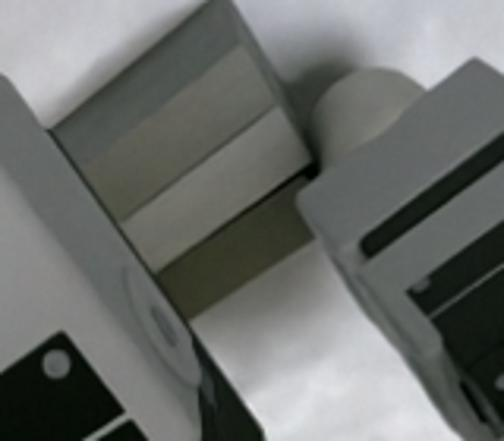

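Request:
execute_actions(
  actions=[
    [[0.0242,0.0157,0.0396,0.0095,-0.0147,0,0.754,-0.24,0.576,0.696,-0.57,0.678,0.226,0.168,-0.48,0,0.576,0.696,0.754,0.24,0.576,0.696,0.35,-0.93,0,0,0,0,0,0,0.754,0,0.576,0.696,0.714,0.678,0.226,0.168,0.754,0,0.576,0.696,0.754,0,0.576,0.696,0.4,-0.6]],
    [[0.003,0,0.05,0,0,0,0.754,-0.24,0.576,0.696,-0.57,0.678,0.226,0.168,-0.48,0,0.576,0.696,0.754,0.24,0.576,0.696,0.35,-0.93,0,0,0,0,0,0,0.754,0,0.576,0.696,0.714,0.678,0.226,0.168,0.754,0,0.576,0.696,0.754,0,0.576,0.696,0.4,-0.6]],
    [[0.004,-0.02,0.045,0,0,0,0.754,-0.24,0.576,0.696,-0.57,0.678,0.226,0.168,-0.48,0,0.576,0.696,0.754,0.24,0.576,0.696,0.35,-0.93,0,0,0,0,0,0,0.754,0,0.576,0.696,0.714,0.678,0.226,0.168,0.754,0,0.576,0.696,0.754,0,0.576,0.696,0.4,-0.6]],
    [[0,-0.1125,0.007,-0.0024,0.0037,-0.0094,0.754,-0.24,0.576,0.696,-0.57,0.678,0.226,0.168,-0.48,0,0.576,0.696,0.754,0.24,0.576,0.696,0.35,-0.93,0,0,0,0,0,0,0.754,0,0.576,0.696,0.714,0.678,0.226,0.168,0.754,0,0.576,0.696,0.754,0,0.576,0.696,0.4,-0.6]],
    [[-0.0157,-0.12,0,-0.0024,0.0037,-0.0094,0.754,-0.24,0.576,0.696,-0.57,0.678,0.226,0.168,-0.48,0,0.576,0.696,0.754,0.24,0.576,0.696,0.35,-0.93,0,0,0,0,0,0,0.754,0,0.576,0.696,0.714,0.678,0.226,0.168,0.754,0,0.576,0.696,0.754,0,0.576,0.696,0.4,-0.6]],
    [[-0.0365,-0.12,0,-0.0014,0.0025,-0.0094,0.754,-0.24,0.576,0.696,-0.57,0.678,0.226,0.168,-0.48,0,0.576,0.696,0.754,0.24,0.576,0.696,0.35,-0.93,0,0,0,0,0,0,0.754,0,0.576,0.696,0.714,0.678,0.226,0.168,0.754,0,0.576,0.696,0.754,0,0.576,0.696,0.4,-0.6]],
    [[-0.0467,-0.115,-0.0067,-0.0013,0.0025,-0.0094,0.754,-0.24,0.576,0.696,-0.57,0.678,0.226,0.168,-0.48,0,0.576,0.696,0.754,0.24,0.576,0.696,0.35,-0.93,0,0,0,0,0,0,0.754,0,0.576,0.696,0.714,0.678,0.226,0.168,0.754,0,0.576,0.696,0.754,0,0.576,0.696,0.4,-0.6]],
    [[-0.0417,-0.105,-0.005,-0.0013,0.0025,-0.0094,0.754,-0.24,0.576,0.696,-0.57,0.678,0.226,0.168,-0.48,0,0.576,0.696,0.754,0.24,0.576,0.696,0.35,-0.93,0,0,0,0,0,0,0.754,0,0.576,0.696,0.714,0.678,0.226,0.168,0.754,0,0.576,0.696,0.754,0,0.576,0.696,0.4,-0.6]],
    [[-0.0283,-0.0758,0,0,0,0,0.754,-0.24,0.576,0.696,-0.57,0.678,0.226,0.168,-0.48,0,0.576,0.696,0.754,0.24,0.576,0.696,0.35,-0.93,0,0,0,0,0,0,0.754,0,0.576,0.696,0.714,0.678,0.226,0.168,0.754,0,0.576,0.696,0.754,0,0.576,0.696,0.4,-0.6]],
  ],
  cameras=["cam_left_wrist"],
)

Request:
zoom_image(
  camera="cam_left_wrist",
  region=[460, 0, 620, 140],
)

Scene clock: 299.87 s.
left_arm: end_effector_position=(+0.1246, -0.3579, +0.1742) hand_goal=(+0.754, -0.240, +0.576, +0.696, -0.570, +0.678, +0.226, +0.168, -0.480, +0.000, +0.576, +0.696, +0.754, +0.240, +0.576, +0.696) hand_measured=(+0.752, -0.166, +0.576, +0.698, -0.570, +0.678, +0.222, +0.168, -0.464, +0.000, +0.576, +0.696, +0.752, +0.144, +0.576, +0.696) hand_current_ma=(-10, +292, +0, +5, +1, -3, -19, -1, +69, -1, +3, +0, -7, -371, +1, +3) hand_state=(goal, blocked, goal, goal, goal, goal, goal, goal, goal, goal, goal, goal, goal, blocked, goal, goal) hand_current_limit=0.35 hand_speed=-0.93 end_effector_quat_wxyz=(-0.022, +1.000, -0.015, -0.009) | right_arm: end_effector_position=(+0.3933, -0.2006, +0.3760) hand_goal=(+0.754, +0.000, +0.576, +0.696, +0.714, +0.678, +0.226, +0.168, +0.754, +0.000, +0.576, +0.696, +0.754, +0.000, +0.576, +0.696) hand_measured=(+0.762, +0.000, +0.576, +0.696, +0.720, +0.678, +0.226, +0.168, +0.762, +0.000, +0.576, +0.696, +0.764, +0.000, +0.576, +0.696) hand_current_ma=(+14, +0, +0, +0, +9, -1, +0, +0, +12, +0, +0, +0, +15, +0, +0, +0) hand_state=(goal, goal, goal, goal, goal, goal, goal, goal, goal, goal, goal, goal, goal, goal, goal, goal) hand_current_limit=0.40 hand_speed=-0.60 end_effector_quat_wxyz=(+0.566, +0.764, +0.058, +0.304)
Joint positions: left_arm=[-1.203 1.152 0.945 -1.412 -0.001 0.397] | right_arm=[-0.048 1.113 0.738 0.078 0.932 0.658]
Joint torques (N m): left_arm=[0.5 -8.18 13.15 0.58 0.02 -0.09] | right_arm=[-1.03 -6.59 11.07 2.3 0.33 0.08]
Heat: left arm: hottest elbow 39 °C; right arm: hottest elbow 41 °C.
Hand target: left_arm +0.1332, -0.3780, +0.1965; +0.001, +1.000, -0.009, +0.002 | right_arm +0.3996, -0.2024, +0.3959; +0.567, +0.755, +0.040, +0.326
Off the commanded pose: left_arm 0.031 m, 3 deg | right_arm 0.021 m, 3 deg.
Step readings (end_effector_position of left_arm | right_arm):
0: (+0.2171, +0.0130, +0.1230) | (+0.3933, -0.2006, +0.3760)
1: (+0.2171, +0.0130, +0.1230) | (+0.3933, -0.2006, +0.3760)
2: (+0.2171, +0.0130, +0.1230) | (+0.3933, -0.2006, +0.3760)
4: (+0.2171, +0.0130, +0.1230) | (+0.3933, -0.2006, +0.3760)
8: (+0.2171, +0.0130, +0.1230) | (+0.3933, -0.2006, +0.3760)
15: (+0.2170, +0.0131, +0.1230) | (+0.3933, -0.2006, +0.3760)
16: (+0.2172, +0.0132, +0.1233) | (+0.3933, -0.2006, +0.3760)
17: (+0.2167, +0.0131, +0.1242) | (+0.3933, -0.2006, +0.3760)
19: (+0.2156, +0.0127, +0.1294) | (+0.3933, -0.2006, +0.3760)
23: (+0.2197, +0.0148, +0.1435) | (+0.3933, -0.2006, +0.3760)
30: (+0.2215, +0.0157, +0.1509) | (+0.3933, -0.2006, +0.3760)
31: (+0.2211, +0.0155, +0.1510) | (+0.3933, -0.2006, +0.3760)
32: (+0.2202, +0.0149, +0.1519) | (+0.3933, -0.2006, +0.3760)
34: (+0.2180, +0.0120, +0.1565) | (+0.3933, -0.2006, +0.3760)
38: (+0.2197, +0.0074, +0.1700) | (+0.3933, -0.2006, +0.3760)
45: (+0.2223, +0.0068, +0.1780) | (+0.3933, -0.2006, +0.3760)
46: (+0.2222, +0.0062, +0.1781) | (+0.3933, -0.2006, +0.3760)
47: (+0.2221, +0.0038, +0.1781) | (+0.3933, -0.2006, +0.3760)
49: (+0.2217, -0.0122, +0.1808) | (+0.3933, -0.2006, +0.3760)
53: (+0.2177, -0.0467, +0.1877) | (+0.3933, -0.2006, +0.3760)
60: (+0.2200, -0.0568, +0.1870) | (+0.3933, -0.2006, +0.3760)
61: (+0.2205, -0.0575, +0.1870) | (+0.3933, -0.2006, +0.3760)
62: (+0.2207, -0.0602, +0.1869) | (+0.3933, -0.2006, +0.3760)
64: (+0.2181, -0.0780, +0.1879) | (+0.3933, -0.2006, +0.3760)
68: (+0.2083, -0.1145, +0.1896) | (+0.3933, -0.2006, +0.3760)
75: (+0.2099, -0.1250, +0.1872) | (+0.3933, -0.2006, +0.3760)
76: (+0.2104, -0.1258, +0.1869) | (+0.3933, -0.2006, +0.3760)
77: (+0.2104, -0.1286, +0.1867) | (+0.3933, -0.2006, +0.3760)
79: (+0.2032, -0.1467, +0.1877) | (+0.3933, -0.2006, +0.3760)
83: (+0.1824, -0.1813, +0.1873) | (+0.3933, -0.2006, +0.3760)
90: (+0.1837, -0.1896, +0.1787) | (+0.3933, -0.2006, +0.3760)
91: (+0.1844, -0.1903, +0.1785) | (+0.3933, -0.2006, +0.3760)
92: (+0.1840, -0.1930, +0.1787) | (+0.3933, -0.2006, +0.3760)
94: (+0.1743, -0.2093, +0.1795) | (+0.3933, -0.2006, +0.3760)
98: (+0.1524, -0.2427, +0.1795) | (+0.3933, -0.2006, +0.3760)
105: (+0.1590, -0.2526, +0.1756) | (+0.3933, -0.2006, +0.3760)
106: (+0.1596, -0.2531, +0.1756) | (+0.3933, -0.2006, +0.3760)
107: (+0.1595, -0.2554, +0.1757) | (+0.3933, -0.2006, +0.3760)
109: (+0.1516, -0.2698, +0.1763) | (+0.3933, -0.2006, +0.3760)
113: (+0.1330, -0.3033, +0.1764) | (+0.3933, -0.2006, +0.3760)
120: (+0.1375, -0.3131, +0.1729) | (+0.3933, -0.2006, +0.3760)
121: (+0.1380, -0.3133, +0.1730) | (+0.3933, -0.2006, +0.3760)
122: (+0.1382, -0.3145, +0.1730) | (+0.3933, -0.2006, +0.3760)
124: (+0.1343, -0.3242, +0.1741) | (+0.3933, -0.2006, +0.3760)
128: (+0.1224, -0.3505, +0.1762) | (+0.3933, -0.2006, +0.3760)
135: (+0.1234, -0.3582, +0.1742) | (+0.3933, -0.2006, +0.3760)
camera_calibration:
cam_left_wrist: T_world_to_cam=[[-0.757276, 0.652863, -0.017405, 0.302635], [0.425156, 0.513032, 0.745682, -0.0486907], [0.495757, 0.557287, -0.666075, 0.377226], [0, 0, 0, 1]] pos_world=[0.0628669, -0.382823, 0.292836]
Images, in order (width x height): cam_left_wrist 896x504.

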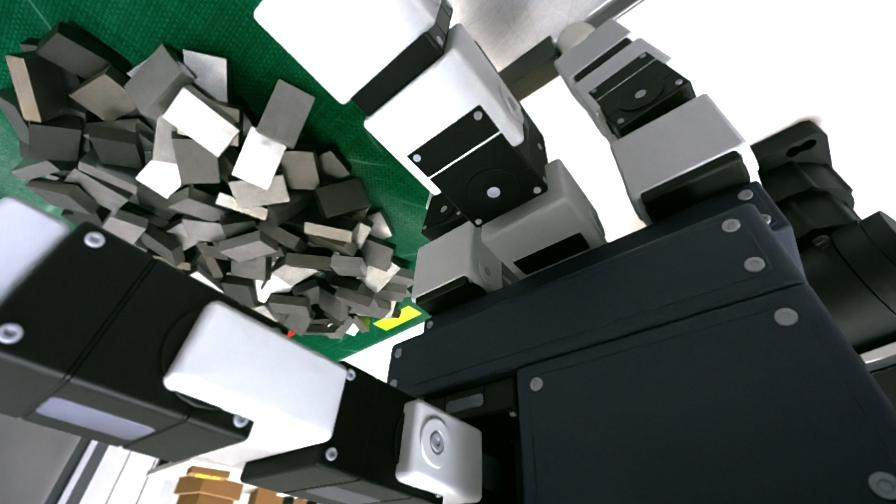

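Scaled by 3.150.

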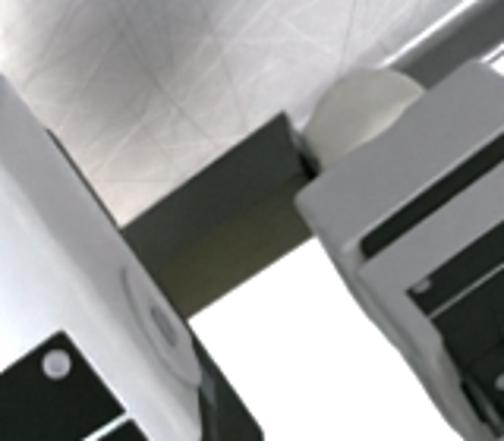

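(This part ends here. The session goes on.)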